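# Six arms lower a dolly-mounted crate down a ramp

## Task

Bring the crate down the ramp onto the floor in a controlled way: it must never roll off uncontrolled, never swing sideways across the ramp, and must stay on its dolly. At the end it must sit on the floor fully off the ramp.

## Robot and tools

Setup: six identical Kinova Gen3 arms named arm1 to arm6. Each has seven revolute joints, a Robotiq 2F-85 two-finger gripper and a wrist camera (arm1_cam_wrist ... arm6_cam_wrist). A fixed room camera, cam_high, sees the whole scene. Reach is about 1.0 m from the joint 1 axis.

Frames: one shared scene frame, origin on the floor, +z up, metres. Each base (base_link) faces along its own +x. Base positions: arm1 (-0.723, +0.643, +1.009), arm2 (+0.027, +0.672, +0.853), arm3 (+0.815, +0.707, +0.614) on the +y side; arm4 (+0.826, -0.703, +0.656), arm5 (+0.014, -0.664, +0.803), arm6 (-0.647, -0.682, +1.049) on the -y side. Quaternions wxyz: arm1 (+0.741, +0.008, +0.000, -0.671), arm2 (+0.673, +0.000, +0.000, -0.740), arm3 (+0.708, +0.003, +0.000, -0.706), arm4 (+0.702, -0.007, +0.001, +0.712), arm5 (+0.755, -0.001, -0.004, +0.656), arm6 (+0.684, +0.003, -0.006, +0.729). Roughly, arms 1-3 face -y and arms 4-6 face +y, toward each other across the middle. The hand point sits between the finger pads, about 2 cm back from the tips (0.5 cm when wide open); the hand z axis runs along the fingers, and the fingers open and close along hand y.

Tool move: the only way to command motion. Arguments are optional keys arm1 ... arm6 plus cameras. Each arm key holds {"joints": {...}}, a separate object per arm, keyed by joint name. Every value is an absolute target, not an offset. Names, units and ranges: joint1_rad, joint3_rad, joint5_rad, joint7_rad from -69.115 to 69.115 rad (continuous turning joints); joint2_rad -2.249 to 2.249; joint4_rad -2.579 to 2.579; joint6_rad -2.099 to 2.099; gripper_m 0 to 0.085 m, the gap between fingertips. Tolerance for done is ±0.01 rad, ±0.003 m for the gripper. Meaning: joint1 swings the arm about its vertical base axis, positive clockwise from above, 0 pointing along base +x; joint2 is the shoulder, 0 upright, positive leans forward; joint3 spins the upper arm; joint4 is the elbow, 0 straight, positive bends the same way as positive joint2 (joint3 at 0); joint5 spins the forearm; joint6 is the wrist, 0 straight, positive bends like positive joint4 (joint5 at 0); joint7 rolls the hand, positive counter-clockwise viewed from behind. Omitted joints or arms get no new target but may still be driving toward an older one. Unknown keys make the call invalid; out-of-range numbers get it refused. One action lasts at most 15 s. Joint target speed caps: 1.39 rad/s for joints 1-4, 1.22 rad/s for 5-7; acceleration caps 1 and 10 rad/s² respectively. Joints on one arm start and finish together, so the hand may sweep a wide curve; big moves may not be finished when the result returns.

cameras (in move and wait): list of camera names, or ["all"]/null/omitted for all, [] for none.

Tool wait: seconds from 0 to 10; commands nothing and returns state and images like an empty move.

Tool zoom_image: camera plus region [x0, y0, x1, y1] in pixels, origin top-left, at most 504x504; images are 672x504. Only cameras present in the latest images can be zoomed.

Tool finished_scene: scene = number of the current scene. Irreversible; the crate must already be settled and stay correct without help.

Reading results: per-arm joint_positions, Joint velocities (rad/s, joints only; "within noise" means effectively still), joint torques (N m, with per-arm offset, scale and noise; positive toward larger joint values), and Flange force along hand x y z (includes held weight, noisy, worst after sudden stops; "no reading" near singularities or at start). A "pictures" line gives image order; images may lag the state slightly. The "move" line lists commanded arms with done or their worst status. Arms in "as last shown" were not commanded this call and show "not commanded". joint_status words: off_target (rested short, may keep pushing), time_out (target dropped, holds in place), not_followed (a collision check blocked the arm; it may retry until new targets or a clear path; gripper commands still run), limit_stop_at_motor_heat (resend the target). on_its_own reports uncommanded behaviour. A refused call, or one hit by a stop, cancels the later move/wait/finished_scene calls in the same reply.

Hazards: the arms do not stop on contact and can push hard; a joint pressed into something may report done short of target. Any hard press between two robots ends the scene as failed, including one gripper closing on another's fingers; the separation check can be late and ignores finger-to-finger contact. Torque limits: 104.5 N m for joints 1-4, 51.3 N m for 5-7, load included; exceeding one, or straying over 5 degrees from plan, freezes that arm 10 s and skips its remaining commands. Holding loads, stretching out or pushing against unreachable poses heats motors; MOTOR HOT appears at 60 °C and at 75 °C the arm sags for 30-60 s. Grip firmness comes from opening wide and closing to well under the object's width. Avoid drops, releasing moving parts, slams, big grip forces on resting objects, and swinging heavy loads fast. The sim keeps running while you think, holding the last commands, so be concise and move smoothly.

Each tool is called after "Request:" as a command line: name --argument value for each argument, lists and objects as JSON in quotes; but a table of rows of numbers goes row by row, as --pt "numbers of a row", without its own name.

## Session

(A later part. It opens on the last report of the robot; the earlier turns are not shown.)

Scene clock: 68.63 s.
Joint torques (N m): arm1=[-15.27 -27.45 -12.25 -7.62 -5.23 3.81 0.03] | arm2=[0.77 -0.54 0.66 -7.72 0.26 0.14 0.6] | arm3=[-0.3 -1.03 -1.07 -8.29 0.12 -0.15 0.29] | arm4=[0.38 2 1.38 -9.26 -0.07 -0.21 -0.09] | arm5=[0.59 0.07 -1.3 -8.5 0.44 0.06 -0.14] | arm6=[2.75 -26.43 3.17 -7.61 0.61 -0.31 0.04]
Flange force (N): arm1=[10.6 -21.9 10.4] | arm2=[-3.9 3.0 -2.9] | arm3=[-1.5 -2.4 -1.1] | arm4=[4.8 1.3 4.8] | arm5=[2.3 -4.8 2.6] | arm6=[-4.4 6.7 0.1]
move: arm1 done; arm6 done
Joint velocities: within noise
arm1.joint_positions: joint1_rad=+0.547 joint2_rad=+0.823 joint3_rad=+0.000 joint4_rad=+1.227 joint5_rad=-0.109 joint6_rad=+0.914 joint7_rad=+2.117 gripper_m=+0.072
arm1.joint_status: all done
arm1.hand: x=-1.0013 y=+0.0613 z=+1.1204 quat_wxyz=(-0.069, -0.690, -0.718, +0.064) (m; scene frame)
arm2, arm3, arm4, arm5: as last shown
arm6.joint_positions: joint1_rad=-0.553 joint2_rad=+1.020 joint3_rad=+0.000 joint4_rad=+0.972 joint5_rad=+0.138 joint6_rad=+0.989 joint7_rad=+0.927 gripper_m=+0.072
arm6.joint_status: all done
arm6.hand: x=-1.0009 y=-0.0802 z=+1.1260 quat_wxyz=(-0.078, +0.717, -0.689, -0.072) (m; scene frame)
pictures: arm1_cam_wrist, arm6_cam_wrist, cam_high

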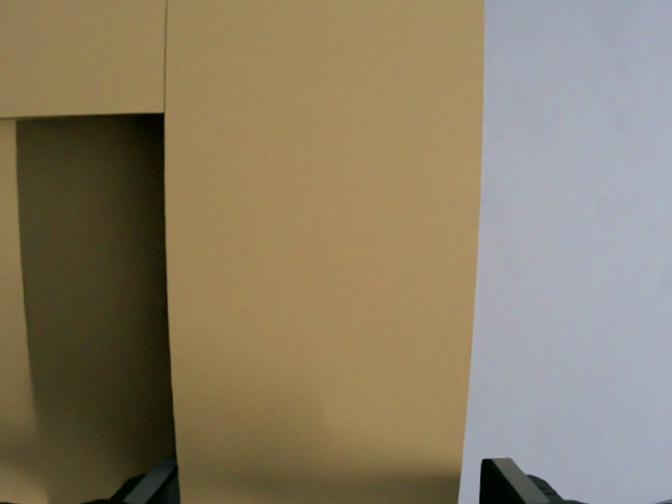

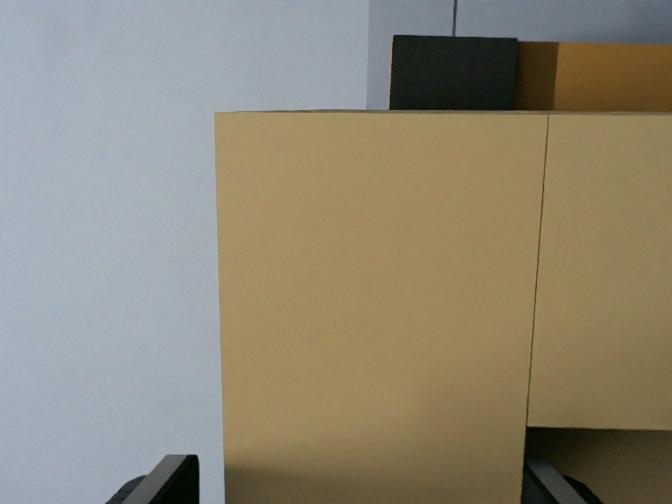

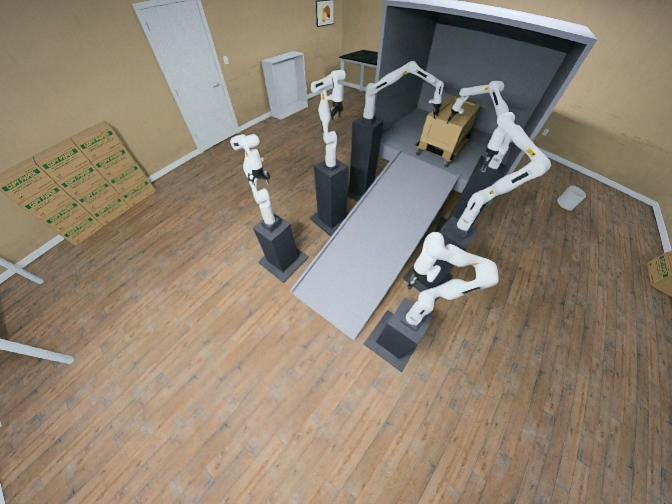

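Request:
move --arm1 '{"joints":{"joint1_rad":0.5009,"joint2_rad":0.7944,"joint3_rad":0,"joint4_rad":1.2886,"joint5_rad":-0.1013,"joint6_rad":0.8768,"joint7_rad":2.0654}}' --arm6 '{"joints":{"joint1_rad":-0.5173,"joint2_rad":0.9824,"joint3_rad":0,"joint4_rad":1.0585,"joint5_rad":0.1355,"joint6_rad":0.9371,"joint7_rad":0.9536}}' --cameras '["arm1_cam_wrist","arm6_cam_wrist","cam_high"]'

Request:
zoom_image --camera "cam_high" --region '[360, 60, 520, 180]'

Scene clock: 70.57 s.
Joint torques (N m): arm1=[-0.93 -23.14 0.12 -11.23 -0.07 -0.69 -0.05] | arm2=[0.77 -0.61 0.65 -7.68 0.28 0.16 0.61] | arm3=[-0.31 -1.04 -1.1 -8.28 0.13 -0.14 0.26] | arm4=[0.34 2.01 1.36 -9.24 -0.09 -0.2 -0.05] | arm5=[0.58 0.16 -1.31 -8.39 0.47 0.1 -0.12] | arm6=[1.31 -25.88 2.08 -7.8 0.09 -0.66 0.05]
Flange force (N): arm1=[12.2 4.3 0.2] | arm2=[-4.0 3.0 -3.1] | arm3=[-1.6 -2.6 -1.1] | arm4=[4.8 1.3 4.8] | arm5=[2.3 -4.7 2.4] | arm6=[-4.4 4.2 -0.1]
move: arm1 done; arm6 done
Joint velocities: within noise
arm1.joint_positions: joint1_rad=+0.501 joint2_rad=+0.794 joint3_rad=+0.000 joint4_rad=+1.289 joint5_rad=-0.101 joint6_rad=+0.877 joint7_rad=+2.065 gripper_m=+0.072
arm1.joint_status: all done
arm1.hand: x=-0.9720 y=+0.0615 z=+1.1204 quat_wxyz=(-0.069, -0.692, -0.716, +0.064) (m; scene frame)
arm2, arm3, arm4, arm5: as last shown
arm6.joint_positions: joint1_rad=-0.517 joint2_rad=+0.982 joint3_rad=+0.000 joint4_rad=+1.058 joint5_rad=+0.135 joint6_rad=+0.937 joint7_rad=+0.954 gripper_m=+0.072
arm6.joint_status: all done
arm6.hand: x=-0.9730 y=-0.0804 z=+1.1260 quat_wxyz=(-0.078, +0.716, -0.690, -0.072) (m; scene frame)
pictures: arm1_cam_wrist, arm6_cam_wrist, cam_high

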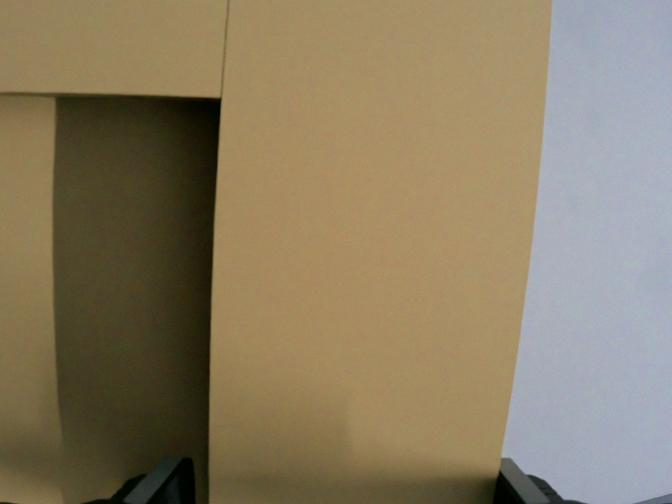

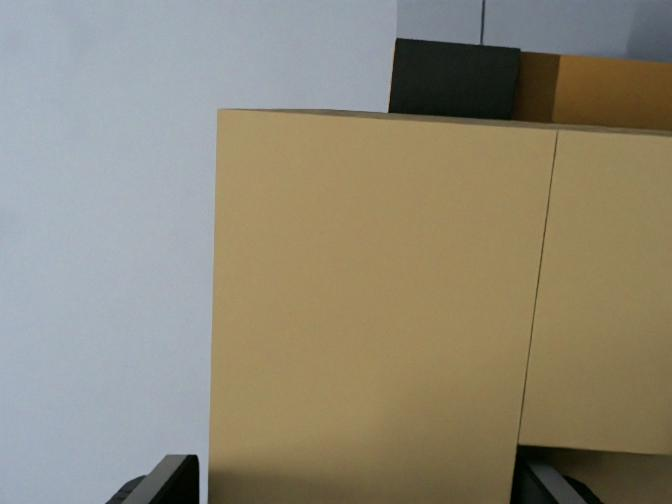

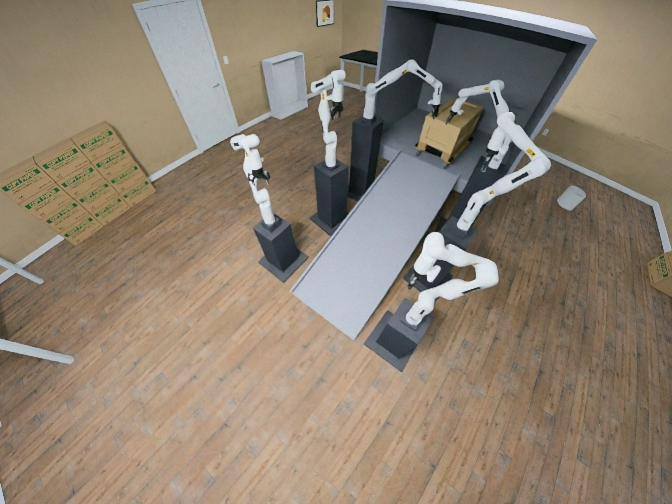

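Scaled by 3.150 from the camera's 672x504 image, which has a finer 960x720 frame.

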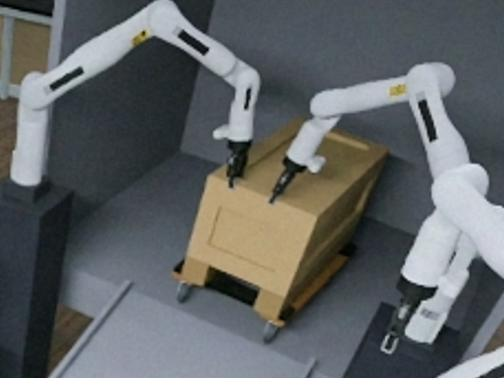

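Request:
move --arm1 '{"joints":{"joint1_rad":0.4526,"joint2_rad":0.7696,"joint3_rad":0,"joint4_rad":1.3418,"joint5_rad":-0.0922,"joint6_rad":0.8442,"joint7_rad":1.9894}}' --arm6 '{"joints":{"joint1_rad":-0.4791,"joint2_rad":0.9503,"joint3_rad":0,"joint4_rad":1.1310,"joint5_rad":0.1321,"joint6_rad":0.8925,"joint7_rad":0.9638}}' --cameras '["arm1_cam_wrist","arm6_cam_wrist","cam_high"]'

Request:
zoom_image --camera "cam_high" --region '[360, 60, 520, 180]'

Scene clock: 72.73 s.
Joint torques (N m): arm1=[-1.24 -22.63 -0.24 -10.88 -0.2 -0.53 -0.07] | arm2=[0.78 -0.57 0.64 -7.73 0.24 0.11 0.63] | arm3=[-0.32 -1.02 -1.08 -8.33 0.08 -0.15 0.3] | arm4=[0.36 1.96 1.34 -9.28 -0.08 -0.23 -0.08] | arm5=[0.62 0.21 -1.27 -8.5 0.41 0.14 -0.1] | arm6=[1.4 -25.3 2.07 -7.63 0.06 -0.66 0.04]
Flange force (N): arm1=[11.8 2.6 0.4] | arm2=[-3.9 3.0 -3.0] | arm3=[-1.5 -2.5 -1.0] | arm4=[4.7 1.2 4.8] | arm5=[2.4 -4.6 3.0] | arm6=[-4.0 4.1 -0.2]
move: arm1 done; arm6 done
Joint velocities: within noise
arm1.joint_positions: joint1_rad=+0.453 joint2_rad=+0.770 joint3_rad=+0.000 joint4_rad=+1.342 joint5_rad=-0.092 joint6_rad=+0.844 joint7_rad=+1.989 gripper_m=+0.072
arm1.joint_status: all done
arm1.hand: x=-0.9427 y=+0.0612 z=+1.1205 quat_wxyz=(-0.070, -0.701, -0.707, +0.063) (m; scene frame)
arm2, arm3, arm4, arm5: as last shown
arm6.joint_positions: joint1_rad=-0.479 joint2_rad=+0.950 joint3_rad=+0.000 joint4_rad=+1.131 joint5_rad=+0.132 joint6_rad=+0.892 joint7_rad=+0.964 gripper_m=+0.072
arm6.joint_status: all done
arm6.hand: x=-0.9452 y=-0.0801 z=+1.1260 quat_wxyz=(-0.077, +0.707, -0.699, -0.073) (m; scene frame)
pictures: arm1_cam_wrist, arm6_cam_wrist, cam_high

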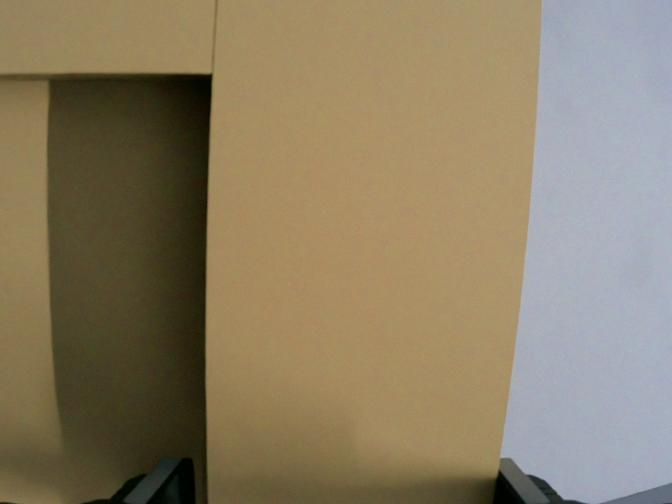

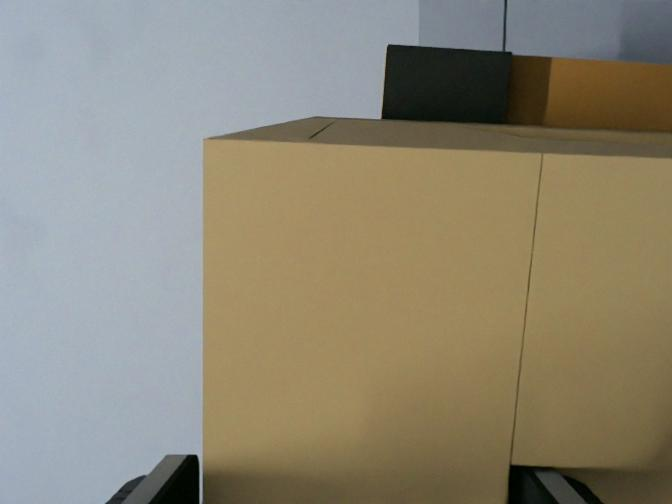

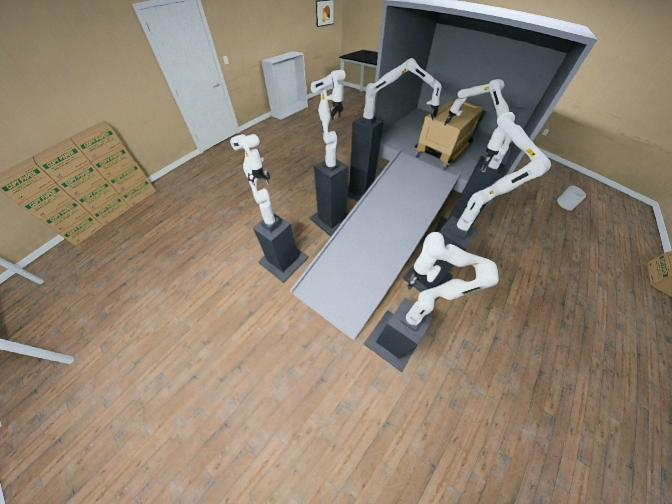

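Scaled by 3.150 from the camera's 672x504 image, which has a finer 960x720 frame.

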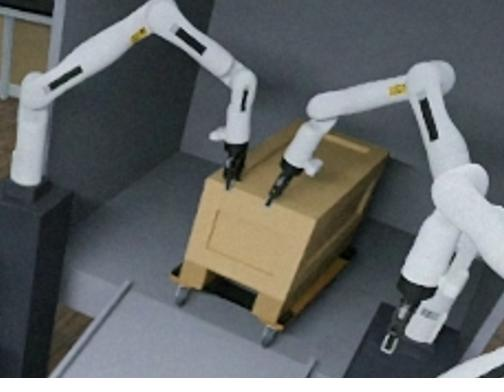

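Request:
move --arm1 '{"joints":{"joint1_rad":0.3856,"joint2_rad":0.7352,"joint3_rad":0,"joint4_rad":1.4153,"joint5_rad":-0.0782,"joint6_rad":0.8006,"joint7_rad":1.9066}}' --arm6 '{"joints":{"joint1_rad":-0.4193,"joint2_rad":0.9167,"joint3_rad":0,"joint4_rad":1.2071,"joint5_rad":0.1232,"joint6_rad":0.8437,"joint7_rad":1.0140}}' --cameras '["arm1_cam_wrist","arm6_cam_wrist","cam_high"]'

Request:
zoom_image --camera "cam_high" --region '[360, 60, 520, 180]'

Scene clock: 80.90 s.
Joint torques (N m): arm1=[-1.8 -21.89 -0.5 -10.68 -0.2 -0.54 -0.09] | arm2=[0.74 -0.49 0.61 -7.69 0.25 0.07 0.61] | arm3=[-0.29 -1.04 -1.06 -8.34 0.11 -0.16 0.3] | arm4=[0.37 1.99 1.34 -9.25 -0.07 -0.21 -0.06] | arm5=[0.63 0.13 -1.25 -8.52 0.47 0.1 -0.11] | arm6=[3.11 -23.28 3.27 -4.57 0.59 1 0.23]
Flange force (N): arm1=[11.8 0.5 0.3] | arm2=[-3.6 3.0 -3.2] | arm3=[-1.4 -2.4 -1.0] | arm4=[4.7 1.3 4.8] | arm5=[2.3 -4.5 2.8] | arm6=[-8.5 9.0 0.2]
move: arm1 done; arm6 done
Joint velocities: arm1=[-0.006 0.001 -0.003 0 -0.003 0 0] | arm2=[within noise] | arm3=[within noise] | arm4=[within noise] | arm5=[within noise] | arm6=[0.009 0.002 0.004 -0.004 -0.001 -0.004 0]
arm1.joint_positions: joint1_rad=+0.386 joint2_rad=+0.735 joint3_rad=+0.000 joint4_rad=+1.415 joint5_rad=-0.078 joint6_rad=+0.801 joint7_rad=+1.907 gripper_m=+0.072
arm1.joint_status: all done
arm1.hand: x=-0.9028 y=+0.0643 z=+1.1205 quat_wxyz=(-0.070, -0.704, -0.704, +0.063) (m; scene frame)
arm2, arm3, arm4, arm5: as last shown
arm6.joint_positions: joint1_rad=-0.420 joint2_rad=+0.917 joint3_rad=+0.000 joint4_rad=+1.207 joint5_rad=+0.123 joint6_rad=+0.844 joint7_rad=+1.014 gripper_m=+0.072
arm6.joint_status: all done
arm6.hand: x=-0.9055 y=-0.0772 z=+1.1257 quat_wxyz=(-0.076, +0.704, -0.703, -0.074) (m; scene frame)
pictures: arm1_cam_wrist, arm6_cam_wrist, cam_high

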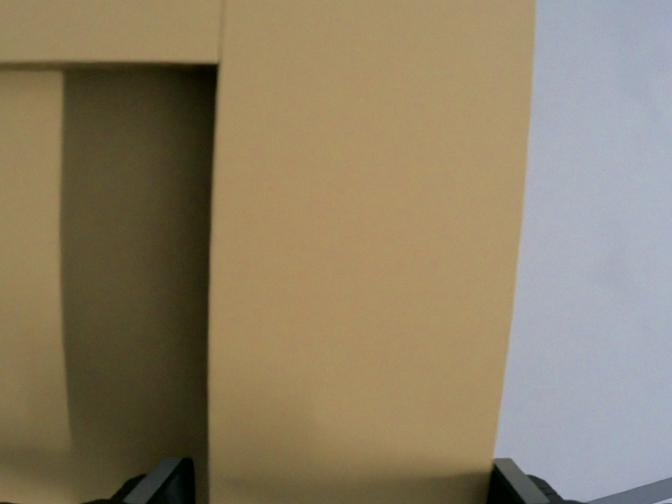

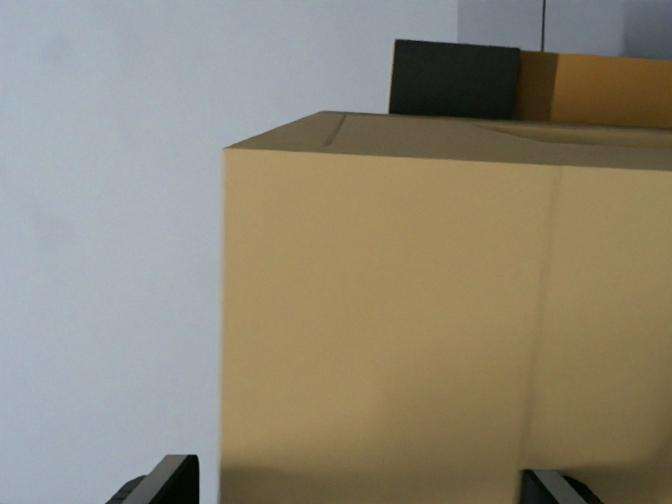

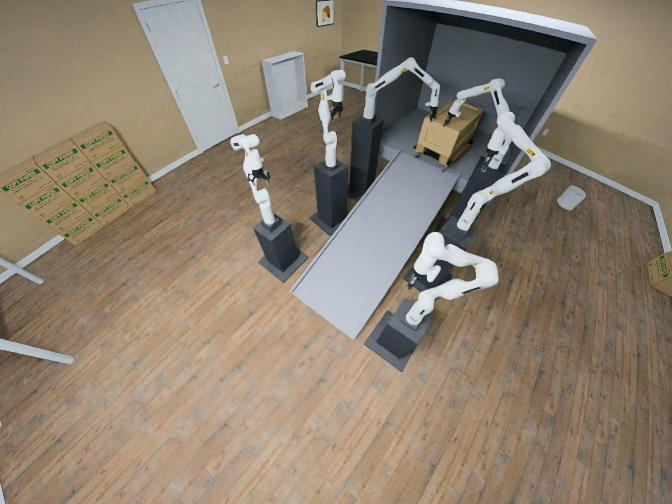

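Scaled by 3.150 from the camera's 672x504 image, which has a finer 960x720 frame.

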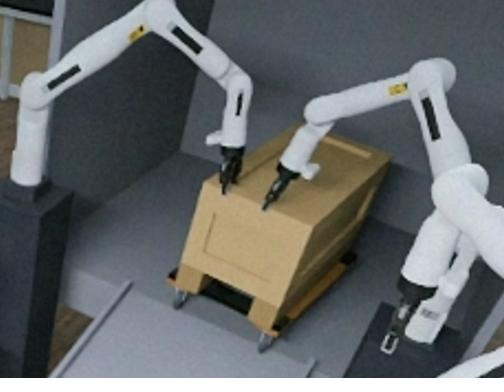

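Request:
move --arm1 '{"joints":{"joint1_rad":0.3100,"joint2_rad":0.7105,"joint3_rad":0,"joint4_rad":1.5156,"joint5_rad":-0.0429,"joint6_rad":0.7173,"joint7_rad":1.8126}}' --arm6 '{"joints":{"joint1_rad":-0.3461,"joint2_rad":0.9137,"joint3_rad":0,"joint4_rad":1.2612,"joint5_rad":0.0949,"joint6_rad":0.7797,"joint7_rad":1.0984}}' --cameras '["arm1_cam_wrist","arm6_cam_wrist","cam_high"]'

Request:
zoom_image --camera "cam_high" --region '[360, 60, 520, 180]'

Scene clock: 89.50 s.
Joint torques (N m): arm1=[8.35 -19.79 8.7 -8.91 3.24 -0.18 0.18] | arm2=[0.7 -0.53 0.67 -7.58 0.23 0.12 0.6] | arm3=[-0.29 -1.12 -1.1 -8.27 0.09 -0.15 0.29] | arm4=[0.37 1.96 1.34 -9.26 -0.07 -0.23 -0.08] | arm5=[0.6 0.13 -1.26 -8.39 0.43 0.15 -0.17] | arm6=[-9.24 -20.62 -7.32 -1.33 -3.51 2.27 0.43]
Flange force (N): arm1=[5.2 16.7 -1.0] | arm2=[-3.9 3.0 -3.5] | arm3=[-1.8 -2.5 -1.3] | arm4=[4.7 1.2 4.7] | arm5=[2.3 -4.9 2.5] | arm6=[-20.9 -7.3 1.0]
move: arm1 done; arm6 done
Joint velocities: within noise
arm1.joint_positions: joint1_rad=+0.310 joint2_rad=+0.711 joint3_rad=+0.000 joint4_rad=+1.516 joint5_rad=-0.043 joint6_rad=+0.717 joint7_rad=+1.813 gripper_m=+0.072
arm1.joint_status: all done
arm1.hand: x=-0.8625 y=+0.0734 z=+1.1085 quat_wxyz=(-0.066, -0.704, -0.704, +0.068) (m; scene frame)
arm2, arm3, arm4, arm5: as last shown
arm6.joint_positions: joint1_rad=-0.346 joint2_rad=+0.914 joint3_rad=+0.000 joint4_rad=+1.261 joint5_rad=+0.095 joint6_rad=+0.780 joint7_rad=+1.098 gripper_m=+0.072
arm6.joint_status: all done
arm6.hand: x=-0.8648 y=-0.0679 z=+1.1139 quat_wxyz=(-0.071, +0.703, -0.703, -0.079) (m; scene frame)
pictures: arm1_cam_wrist, arm6_cam_wrist, cam_high

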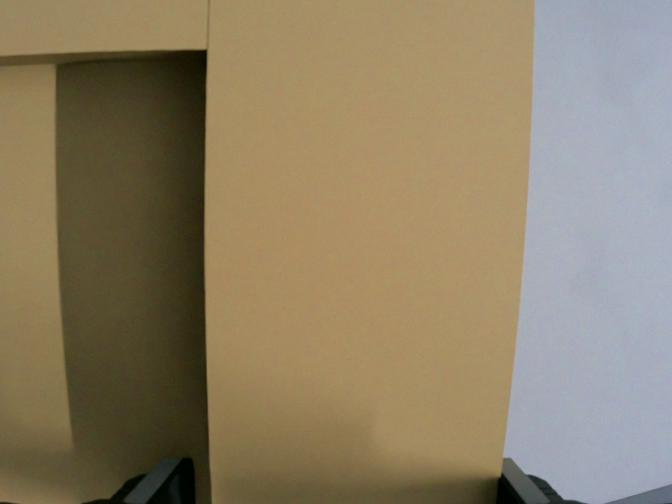

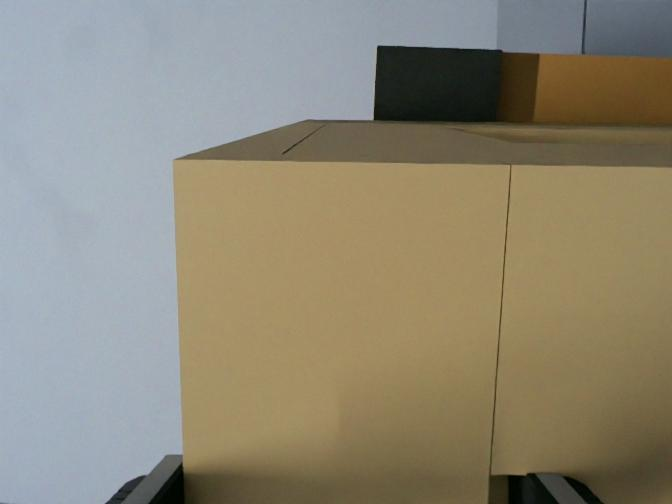

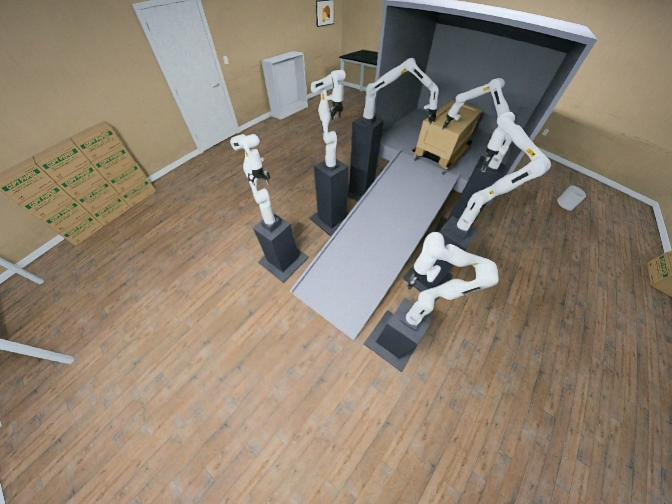

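Scaled by 3.150 from the camera's 672x504 image, which has a finer 960x720 frame.

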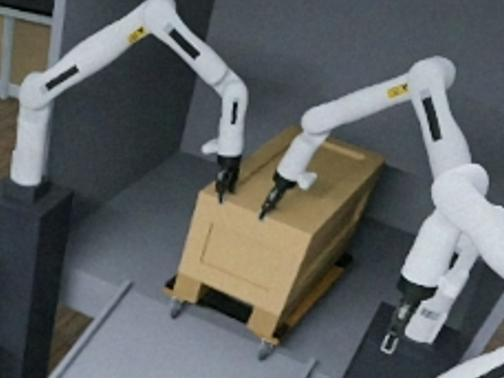

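Request:
move --arm1 '{"joints":{"joint1_rad":0.2218,"joint2_rad":0.7092,"joint3_rad":0,"joint4_rad":1.5672,"joint5_rad":0.0077,"joint6_rad":0.6632,"joint7_rad":1.6902}}' --arm6 '{"joints":{"joint1_rad":-0.2712,"joint2_rad":0.9053,"joint3_rad":0,"joint4_rad":1.3262,"joint5_rad":0.0589,"joint6_rad":0.7132,"joint7_rad":1.1924}}' --cameras '["arm1_cam_wrist","arm6_cam_wrist"]'

Request:
move --arm1 '{"joints":{"joint1_rad":0.1326,"joint2_rad":0.7169,"joint3_rad":0,"joint4_rad":1.6007,"joint5_rad":0.0620,"joint6_rad":0.6236,"joint7_rad":1.5620}}' --arm6 '{"joints":{"joint1_rad":-0.1939,"joint2_rad":0.9037,"joint3_rad":0,"joint4_rad":1.3775,"joint5_rad":0.0149,"joint6_rad":0.6573,"joint7_rad":1.2979}}' --cameras '["arm1_cam_wrist","arm6_cam_wrist","cam_high"]'

Request:
zoom_image --camera "cam_high" --region '[360, 60, 520, 180]'

Scene clock: 103.10 s.
Joint torques (N m): arm1=[7.72 -15.08 8.39 -10.16 2.81 -2.15 -0.12] | arm2=[0.77 -0.56 0.58 -7.78 0.27 0.14 0.62] | arm3=[-0.32 -1.01 -1.1 -8.31 0.11 -0.16 0.26] | arm4=[0.35 1.97 1.38 -9.26 -0.11 -0.22 -0.07] | arm5=[0.54 0.14 -1.26 -8.5 0.48 0.06 -0.19] | arm6=[-8.97 -23.7 -7.27 -4.32 -2.97 0.79 0.65]
Flange force (N): arm1=[13.5 15.9 -14.0] | arm2=[-3.8 2.9 -2.7] | arm3=[-1.5 -2.7 -1.0] | arm4=[4.7 1.3 4.8] | arm5=[2.5 -4.7 2.7] | arm6=[-14.9 -9.5 3.8]
move: arm1 done; arm6 done
Joint velocities: within noise
arm1.joint_positions: joint1_rad=+0.222 joint2_rad=+0.709 joint3_rad=+0.000 joint4_rad=+1.567 joint5_rad=+0.008 joint6_rad=+0.663 joint7_rad=+1.690 gripper_m=+0.072
arm1.joint_status: all done
arm1.hand: x=-0.8209 y=+0.0740 z=+1.0972 quat_wxyz=(-0.060, -0.703, -0.705, +0.073) (m; scene frame)
arm2, arm3, arm4, arm5: as last shown
arm6.joint_positions: joint1_rad=-0.271 joint2_rad=+0.905 joint3_rad=+0.000 joint4_rad=+1.326 joint5_rad=+0.059 joint6_rad=+0.713 joint7_rad=+1.192 gripper_m=+0.072
arm6.joint_status: all done
arm6.hand: x=-0.8232 y=-0.0656 z=+1.1025 quat_wxyz=(-0.066, +0.702, -0.704, -0.084) (m; scene frame)
pictures: arm1_cam_wrist, arm6_cam_wrist

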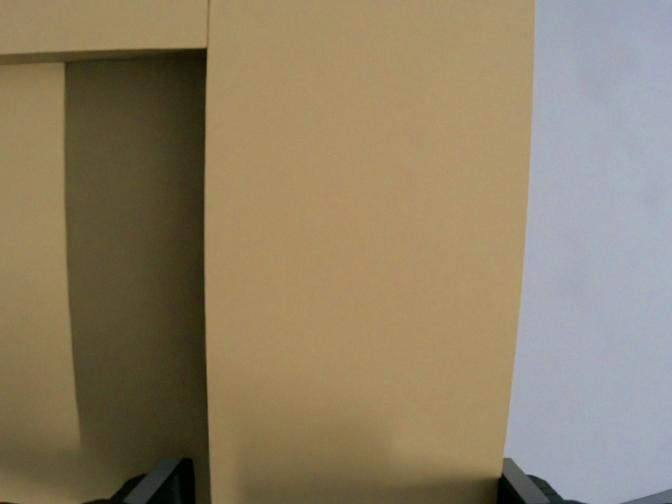

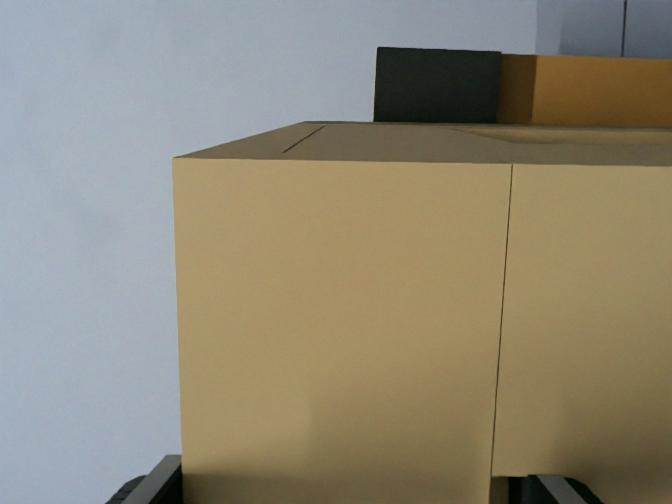

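Scene clock: 104.00 s.
Joint torques (N m): arm1=[8.53 -14.74 8.89 -8.39 2.71 -0.89 -0.06] | arm2=[0.81 -0.52 0.63 -7.68 0.31 0.11 0.61] | arm3=[-0.35 -1.06 -1.1 -8.28 0.13 -0.16 0.33] | arm4=[0.36 2 1.33 -9.26 -0.08 -0.2 -0.07] | arm5=[0.53 0.09 -1.29 -8.41 0.44 0.08 -0.15] | arm6=[-9.19 -22.59 -7.61 -2.7 -2.73 1.63 0.69]
Flange force (N): arm1=[11.1 16.0 -13.4] | arm2=[-3.8 3.1 -3.1] | arm3=[-1.5 -2.4 -1.2] | arm4=[4.7 1.2 4.8] | arm5=[2.3 -4.8 2.3] | arm6=[-16.6 -10.6 3.7]
move: arm1 done; arm6 done
Joint velocities: within noise
arm1.joint_positions: joint1_rad=+0.133 joint2_rad=+0.717 joint3_rad=+0.000 joint4_rad=+1.601 joint5_rad=+0.062 joint6_rad=+0.624 joint7_rad=+1.562 gripper_m=+0.072
arm1.joint_status: all done
arm1.hand: x=-0.7793 y=+0.0745 z=+1.0860 quat_wxyz=(-0.055, -0.703, -0.705, +0.078) (m; scene frame)
arm2.joint_positions: joint1_rad=+0.255 joint2_rad=-0.447 joint3_rad=-0.053 joint4_rad=+1.601 joint5_rad=-0.010 joint6_rad=+2.064 joint7_rad=+1.837 gripper_m=+0.085
arm2.joint_status: not commanded
arm2.hand: x=-0.0142 y=+0.6002 z=+1.3339 quat_wxyz=(+0.025, -0.718, -0.695, -0.030) (m; scene frame)
arm3.joint_positions: joint1_rad=-0.329 joint2_rad=-0.381 joint3_rad=-0.117 joint4_rad=+1.533 joint5_rad=-0.067 joint6_rad=+1.975 joint7_rad=+1.057 gripper_m=+0.085
arm3.joint_status: not commanded
arm3.hand: x=+0.8733 y=+0.5851 z=+1.1061 quat_wxyz=(-0.009, -0.723, -0.691, -0.009) (m; scene frame)
arm4.joint_positions: joint1_rad=+0.367 joint2_rad=-0.471 joint3_rad=-0.100 joint4_rad=+1.611 joint5_rad=-0.001 joint6_rad=+1.939 joint7_rad=+1.115 gripper_m=+0.085
arm4.joint_status: not commanded
arm4.hand: x=+0.8667 y=-0.5925 z=+1.1353 quat_wxyz=(-0.038, +0.413, -0.910, -0.003) (m; scene frame)
arm5.joint_positions: joint1_rad=+0.246 joint2_rad=-0.414 joint3_rad=-0.112 joint4_rad=+1.492 joint5_rad=+0.013 joint6_rad=+2.038 joint7_rad=+1.936 gripper_m=+0.085
arm5.joint_status: not commanded
arm5.hand: x=+0.0602 y=-0.5609 z=+1.3113 quat_wxyz=(-0.027, +0.733, -0.679, +0.021) (m; scene frame)
arm6.joint_positions: joint1_rad=-0.194 joint2_rad=+0.904 joint3_rad=+0.000 joint4_rad=+1.378 joint5_rad=+0.015 joint6_rad=+0.657 joint7_rad=+1.298 gripper_m=+0.072
arm6.joint_status: all done
arm6.hand: x=-0.7817 y=-0.0644 z=+1.0912 quat_wxyz=(-0.061, +0.702, -0.704, -0.088) (m; scene frame)
pictures: arm1_cam_wrist, arm6_cam_wrist, cam_high

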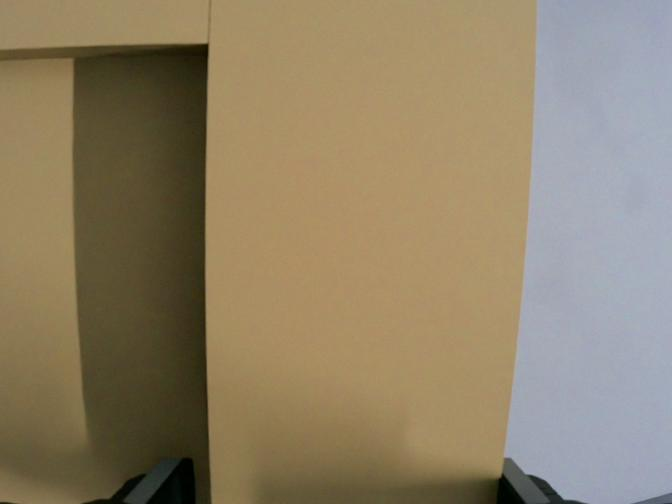

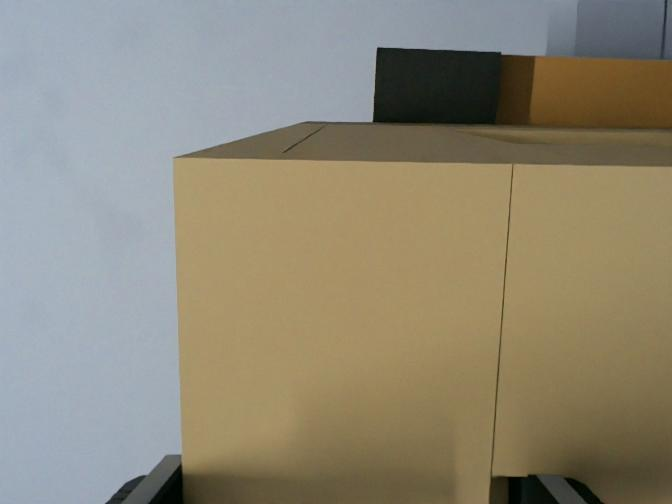

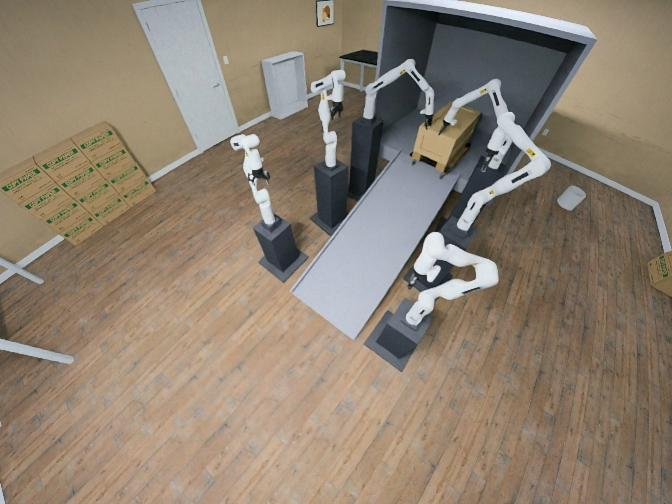

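Scaled by 3.150 from the camera's 672x504 image, which has a finer 960x720 frame.

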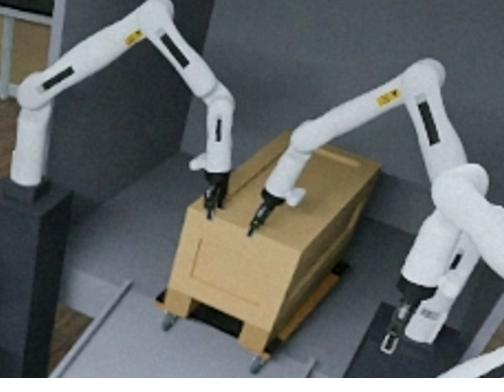

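Request:
move --arm1 '{"joints":{"joint1_rad":0.0417,"joint2_rad":0.7341,"joint3_rad":0,"joint4_rad":1.6159,"joint5_rad":0.1226,"joint6_rad":0.5987,"joint7_rad":1.4247}}' --arm6 '{"joints":{"joint1_rad":-0.1138,"joint2_rad":0.9086,"joint3_rad":0,"joint4_rad":1.4163,"joint5_rad":-0.0386,"joint6_rad":0.6108,"joint7_rad":1.4169}}' --cameras '["arm1_cam_wrist","arm6_cam_wrist"]'

Request:
move --arm1 '{"joints":{"joint1_rad":-0.0487,"joint2_rad":0.7595,"joint3_rad":0,"joint4_rad":1.6135,"joint5_rad":0.1823,"joint6_rad":0.5886,"joint7_rad":1.2879}}' --arm6 '{"joints":{"joint1_rad":-0.0321,"joint2_rad":0.9207,"joint3_rad":0,"joint4_rad":1.4396,"joint5_rad":-0.0973,"joint6_rad":0.5774,"joint7_rad":1.5436}}' --cameras '["arm1_cam_wrist","arm6_cam_wrist","cam_high"]'

Scene clock: 106.07 s.
Joint torques (N m): arm1=[9.2 -13.55 9.56 -6.16 2.77 0.39 -0.02] | arm2=[0.8 -0.64 0.65 -7.68 0.26 0.07 0.56] | arm3=[-0.31 -1 -1.08 -8.3 0.1 -0.16 0.28] | arm4=[0.35 1.99 1.35 -9.26 -0.08 -0.22 -0.08] | arm5=[0.67 0.15 -1.27 -8.53 0.45 0.12 -0.08] | arm6=[-8.97 -21.04 -7.63 -0.74 -2.42 2.66 0.79]
Flange force (N): arm1=[8.4 15.8 -14.7] | arm2=[-3.9 2.8 -3.4] | arm3=[-1.5 -2.6 -1.1] | arm4=[4.7 1.3 4.8] | arm5=[2.3 -4.5 3.0] | arm6=[-18.2 -11.0 3.0]
move: arm1 done; arm6 done
Joint velocities: within noise
arm1.joint_positions: joint1_rad=+0.042 joint2_rad=+0.734 joint3_rad=+0.000 joint4_rad=+1.616 joint5_rad=+0.123 joint6_rad=+0.599 joint7_rad=+1.425 gripper_m=+0.072
arm1.joint_status: all done
arm1.hand: x=-0.7377 y=+0.0746 z=+1.0746 quat_wxyz=(-0.050, -0.702, -0.706, +0.083) (m; scene frame)
arm2, arm3, arm4, arm5: as last shown
arm6.joint_positions: joint1_rad=-0.114 joint2_rad=+0.909 joint3_rad=+0.000 joint4_rad=+1.416 joint5_rad=-0.039 joint6_rad=+0.611 joint7_rad=+1.417 gripper_m=+0.072
arm6.joint_status: all done
arm6.hand: x=-0.7401 y=-0.0641 z=+1.0798 quat_wxyz=(-0.055, +0.701, -0.704, -0.094) (m; scene frame)
pictures: arm1_cam_wrist, arm6_cam_wrist

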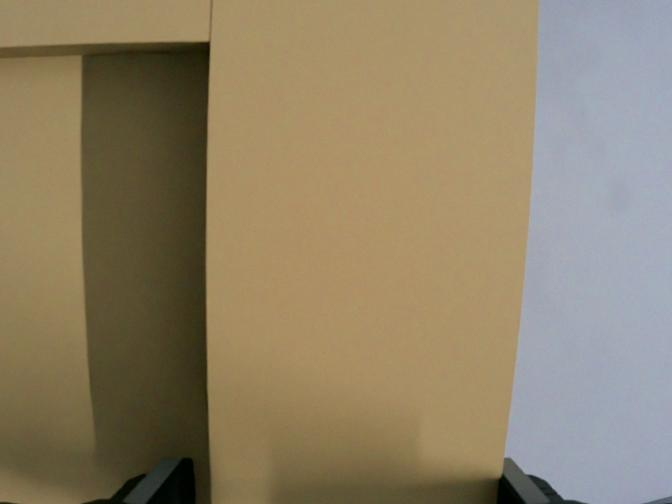

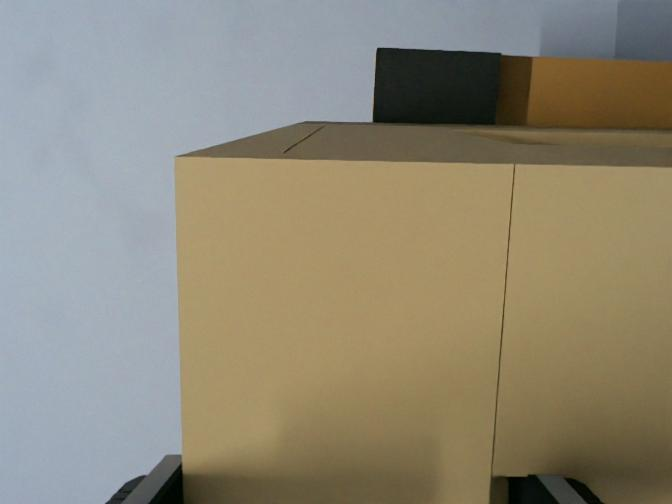

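Scene clock: 106.97 s.
Joint torques (N m): arm1=[9.62 -12.43 9.79 -4.4 2.7 1.37 0.08] | arm2=[0.67 -0.62 0.66 -7.69 0.27 0.08 0.55] | arm3=[-0.31 -1.01 -1.07 -8.36 0.12 -0.16 0.29] | arm4=[0.36 2 1.34 -9.27 -0.08 -0.21 -0.06] | arm5=[0.56 0.09 -1.2 -8.41 0.44 0.11 -0.16] | arm6=[-8.74 -19.77 -7.49 1.19 -1.86 3.78 1.04]
Flange force (N): arm1=[7.0 15.6 -16.4] | arm2=[-3.9 3.0 -3.3] | arm3=[-1.4 -2.5 -0.9] | arm4=[4.8 1.3 4.9] | arm5=[2.1 -4.6 2.4] | arm6=[-20.0 -11.3 2.8]
move: arm1 done; arm6 done
Joint velocities: within noise
arm1.joint_positions: joint1_rad=-0.049 joint2_rad=+0.759 joint3_rad=+0.000 joint4_rad=+1.613 joint5_rad=+0.182 joint6_rad=+0.589 joint7_rad=+1.288 gripper_m=+0.072
arm1.joint_status: all done
arm1.hand: x=-0.6960 y=+0.0745 z=+1.0631 quat_wxyz=(-0.045, -0.701, -0.706, +0.088) (m; scene frame)
arm2, arm3, arm4, arm5: as last shown
arm6.joint_positions: joint1_rad=-0.032 joint2_rad=+0.921 joint3_rad=+0.000 joint4_rad=+1.440 joint5_rad=-0.097 joint6_rad=+0.577 joint7_rad=+1.544 gripper_m=+0.072
arm6.joint_status: all done
arm6.hand: x=-0.6985 y=-0.0641 z=+1.0683 quat_wxyz=(-0.050, +0.700, -0.705, -0.099) (m; scene frame)
pictures: arm1_cam_wrist, arm6_cam_wrist, cam_high

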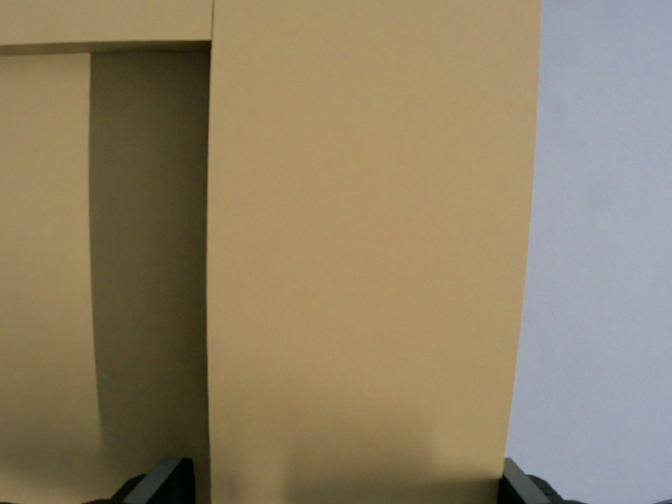

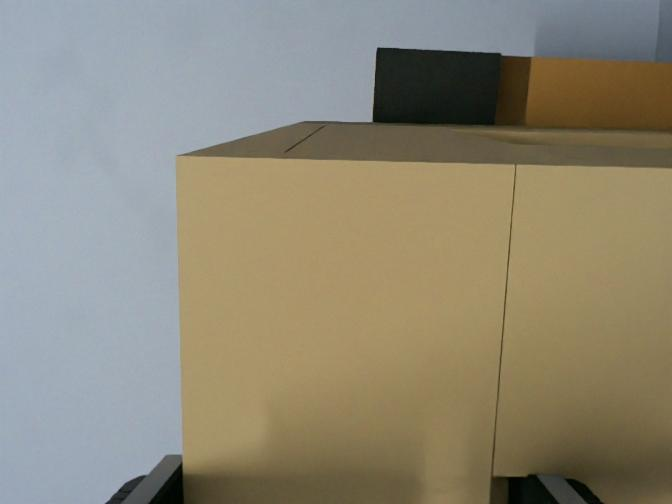

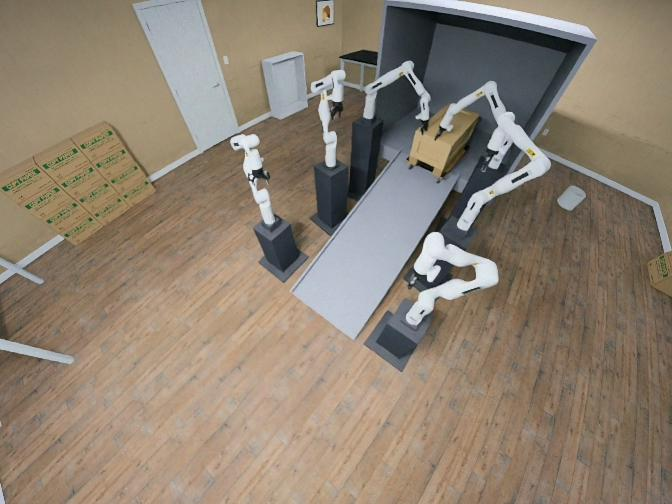

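Request:
move --arm1 '{"joints":{"joint1_rad":-0.1369,"joint2_rad":0.7921,"joint3_rad":0,"joint4_rad":1.5943,"joint5_rad":0.2355,"joint6_rad":0.5941,"joint7_rad":1.1591}}' --arm6 '{"joints":{"joint1_rad":0.0507,"joint2_rad":0.9407,"joint3_rad":0,"joint4_rad":1.4447,"joint5_rad":-0.1594,"joint6_rad":0.5611,"joint7_rad":1.6757}}' --cameras '["arm1_cam_wrist","arm6_cam_wrist"]'

Request:
move --arm1 '{"joints":{"joint1_rad":-0.2221,"joint2_rad":0.8317,"joint3_rad":0,"joint4_rad":1.5579,"joint5_rad":0.2801,"joint6_rad":0.6128,"joint7_rad":1.0417}}' --arm6 '{"joints":{"joint1_rad":0.1334,"joint2_rad":0.9678,"joint3_rad":0,"joint4_rad":1.4324,"joint5_rad":-0.2189,"joint6_rad":0.5602,"joint7_rad":1.8053}}' --cameras '["arm1_cam_wrist","arm6_cam_wrist","cam_high"]'

Scene clock: 109.67 s.
Joint torques (N m): arm1=[9.68 -10.02 9.73 -0.44 2.49 3.38 0.18] | arm2=[0.85 -0.53 0.63 -7.71 0.29 0.1 0.58] | arm3=[-0.28 -1.04 -1.1 -8.23 0.11 -0.16 0.3] | arm4=[0.37 1.98 1.33 -9.28 -0.08 -0.22 -0.07] | arm5=[0.6 0.23 -1.18 -8.48 0.44 0.14 -0.05] | arm6=[-8.37 -17.81 -7.2 5.22 -1.37 6.19 1.18]
Flange force (N): arm1=[1.4 15.2 -18.2] | arm2=[-3.7 2.9 -3.1] | arm3=[-1.6 -2.5 -1.4] | arm4=[4.7 1.2 4.8] | arm5=[2.2 -4.1 2.9] | arm6=[-26.1 -11.9 4.2]
move: arm1 done; arm6 done
Joint velocities: within noise
arm1.joint_positions: joint1_rad=-0.137 joint2_rad=+0.792 joint3_rad=+0.000 joint4_rad=+1.594 joint5_rad=+0.236 joint6_rad=+0.594 joint7_rad=+1.159 gripper_m=+0.072
arm1.joint_status: all done
arm1.hand: x=-0.6544 y=+0.0748 z=+1.0513 quat_wxyz=(-0.039, -0.700, -0.707, +0.093) (m; scene frame)
arm2, arm3, arm4, arm5: as last shown
arm6.joint_positions: joint1_rad=+0.051 joint2_rad=+0.941 joint3_rad=+0.000 joint4_rad=+1.445 joint5_rad=-0.159 joint6_rad=+0.561 joint7_rad=+1.676 gripper_m=+0.072
arm6.joint_status: all done
arm6.hand: x=-0.6569 y=-0.0643 z=+1.0566 quat_wxyz=(-0.045, +0.700, -0.705, -0.105) (m; scene frame)
pictures: arm1_cam_wrist, arm6_cam_wrist

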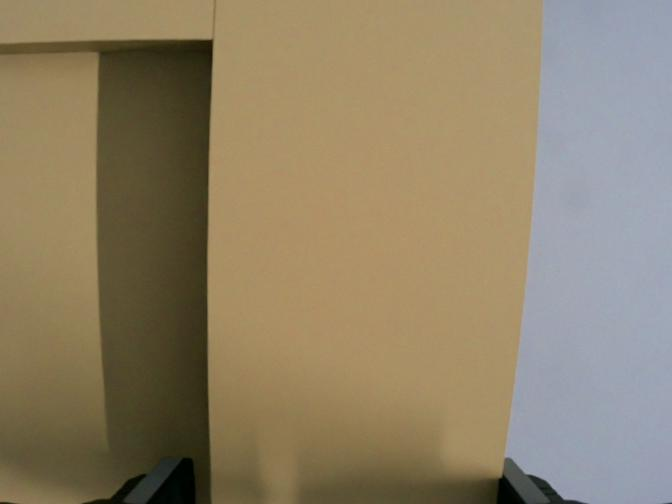

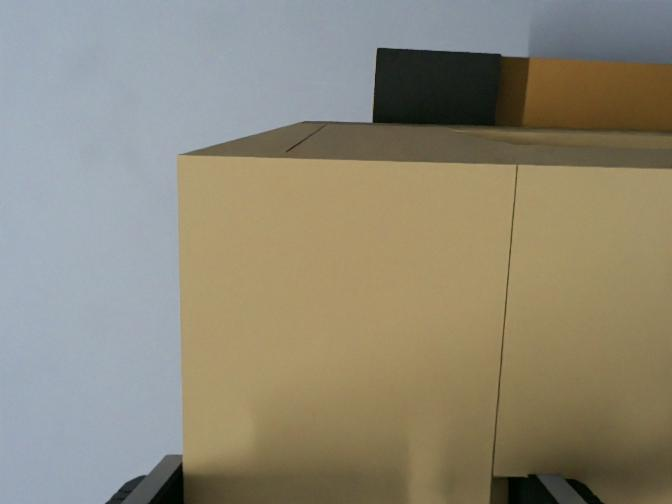

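Scene clock: 110.57 s.
Joint torques (N m): arm1=[9.86 -7.82 9.6 2.15 2.29 4.52 0.3] | arm2=[0.78 -0.45 0.62 -7.69 0.28 0.09 0.62] | arm3=[-0.31 -1.04 -1.09 -8.31 0.11 -0.16 0.32] | arm4=[0.35 1.99 1.36 -9.28 -0.08 -0.22 -0.07] | arm5=[0.54 0.06 -1.25 -8.55 0.46 0.11 -0.13] | arm6=[-8.11 -15.79 -6.85 7.38 -0.71 7.36 1.51]
Flange force (N): arm1=[-1.3 15.1 -21.2] | arm2=[-3.6 3.1 -3.1] | arm3=[-1.5 -2.4 -1.1] | arm4=[4.8 1.3 4.8] | arm5=[2.2 -4.6 2.9] | arm6=[-28.3 -12.6 2.6]
move: arm1 done; arm6 done
Joint velocities: within noise
arm1.joint_positions: joint1_rad=-0.222 joint2_rad=+0.832 joint3_rad=+0.000 joint4_rad=+1.558 joint5_rad=+0.280 joint6_rad=+0.613 joint7_rad=+1.042 gripper_m=+0.072
arm1.joint_status: all done
arm1.hand: x=-0.6128 y=+0.0748 z=+1.0395 quat_wxyz=(-0.033, -0.700, -0.707, +0.099) (m; scene frame)
arm2, arm3, arm4, arm5: as last shown
arm6.joint_positions: joint1_rad=+0.133 joint2_rad=+0.968 joint3_rad=+0.000 joint4_rad=+1.432 joint5_rad=-0.219 joint6_rad=+0.560 joint7_rad=+1.805 gripper_m=+0.072
arm6.joint_status: all done
arm6.hand: x=-0.6154 y=-0.0645 z=+1.0446 quat_wxyz=(-0.039, +0.699, -0.705, -0.110) (m; scene frame)
pictures: arm1_cam_wrist, arm6_cam_wrist, cam_high

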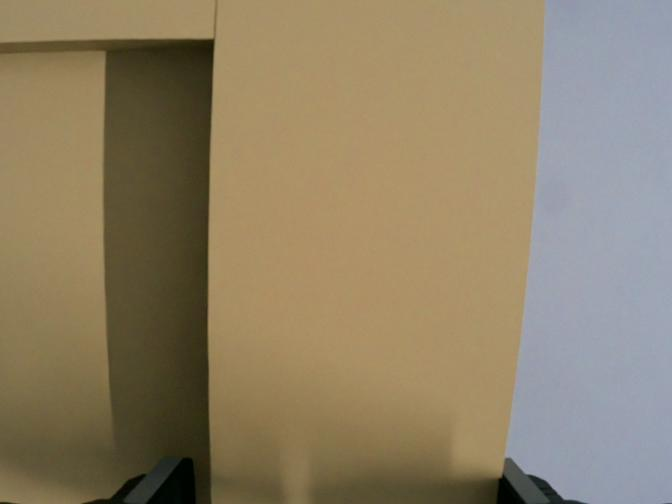

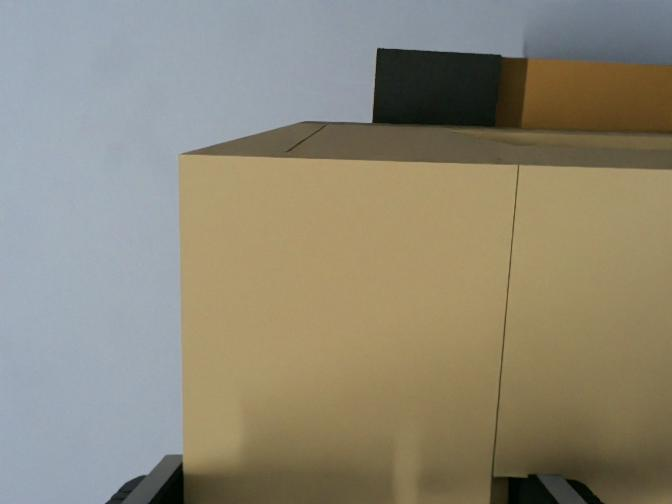

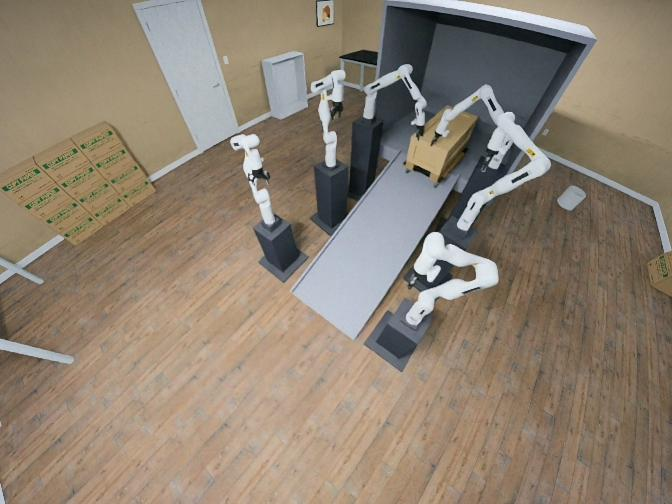

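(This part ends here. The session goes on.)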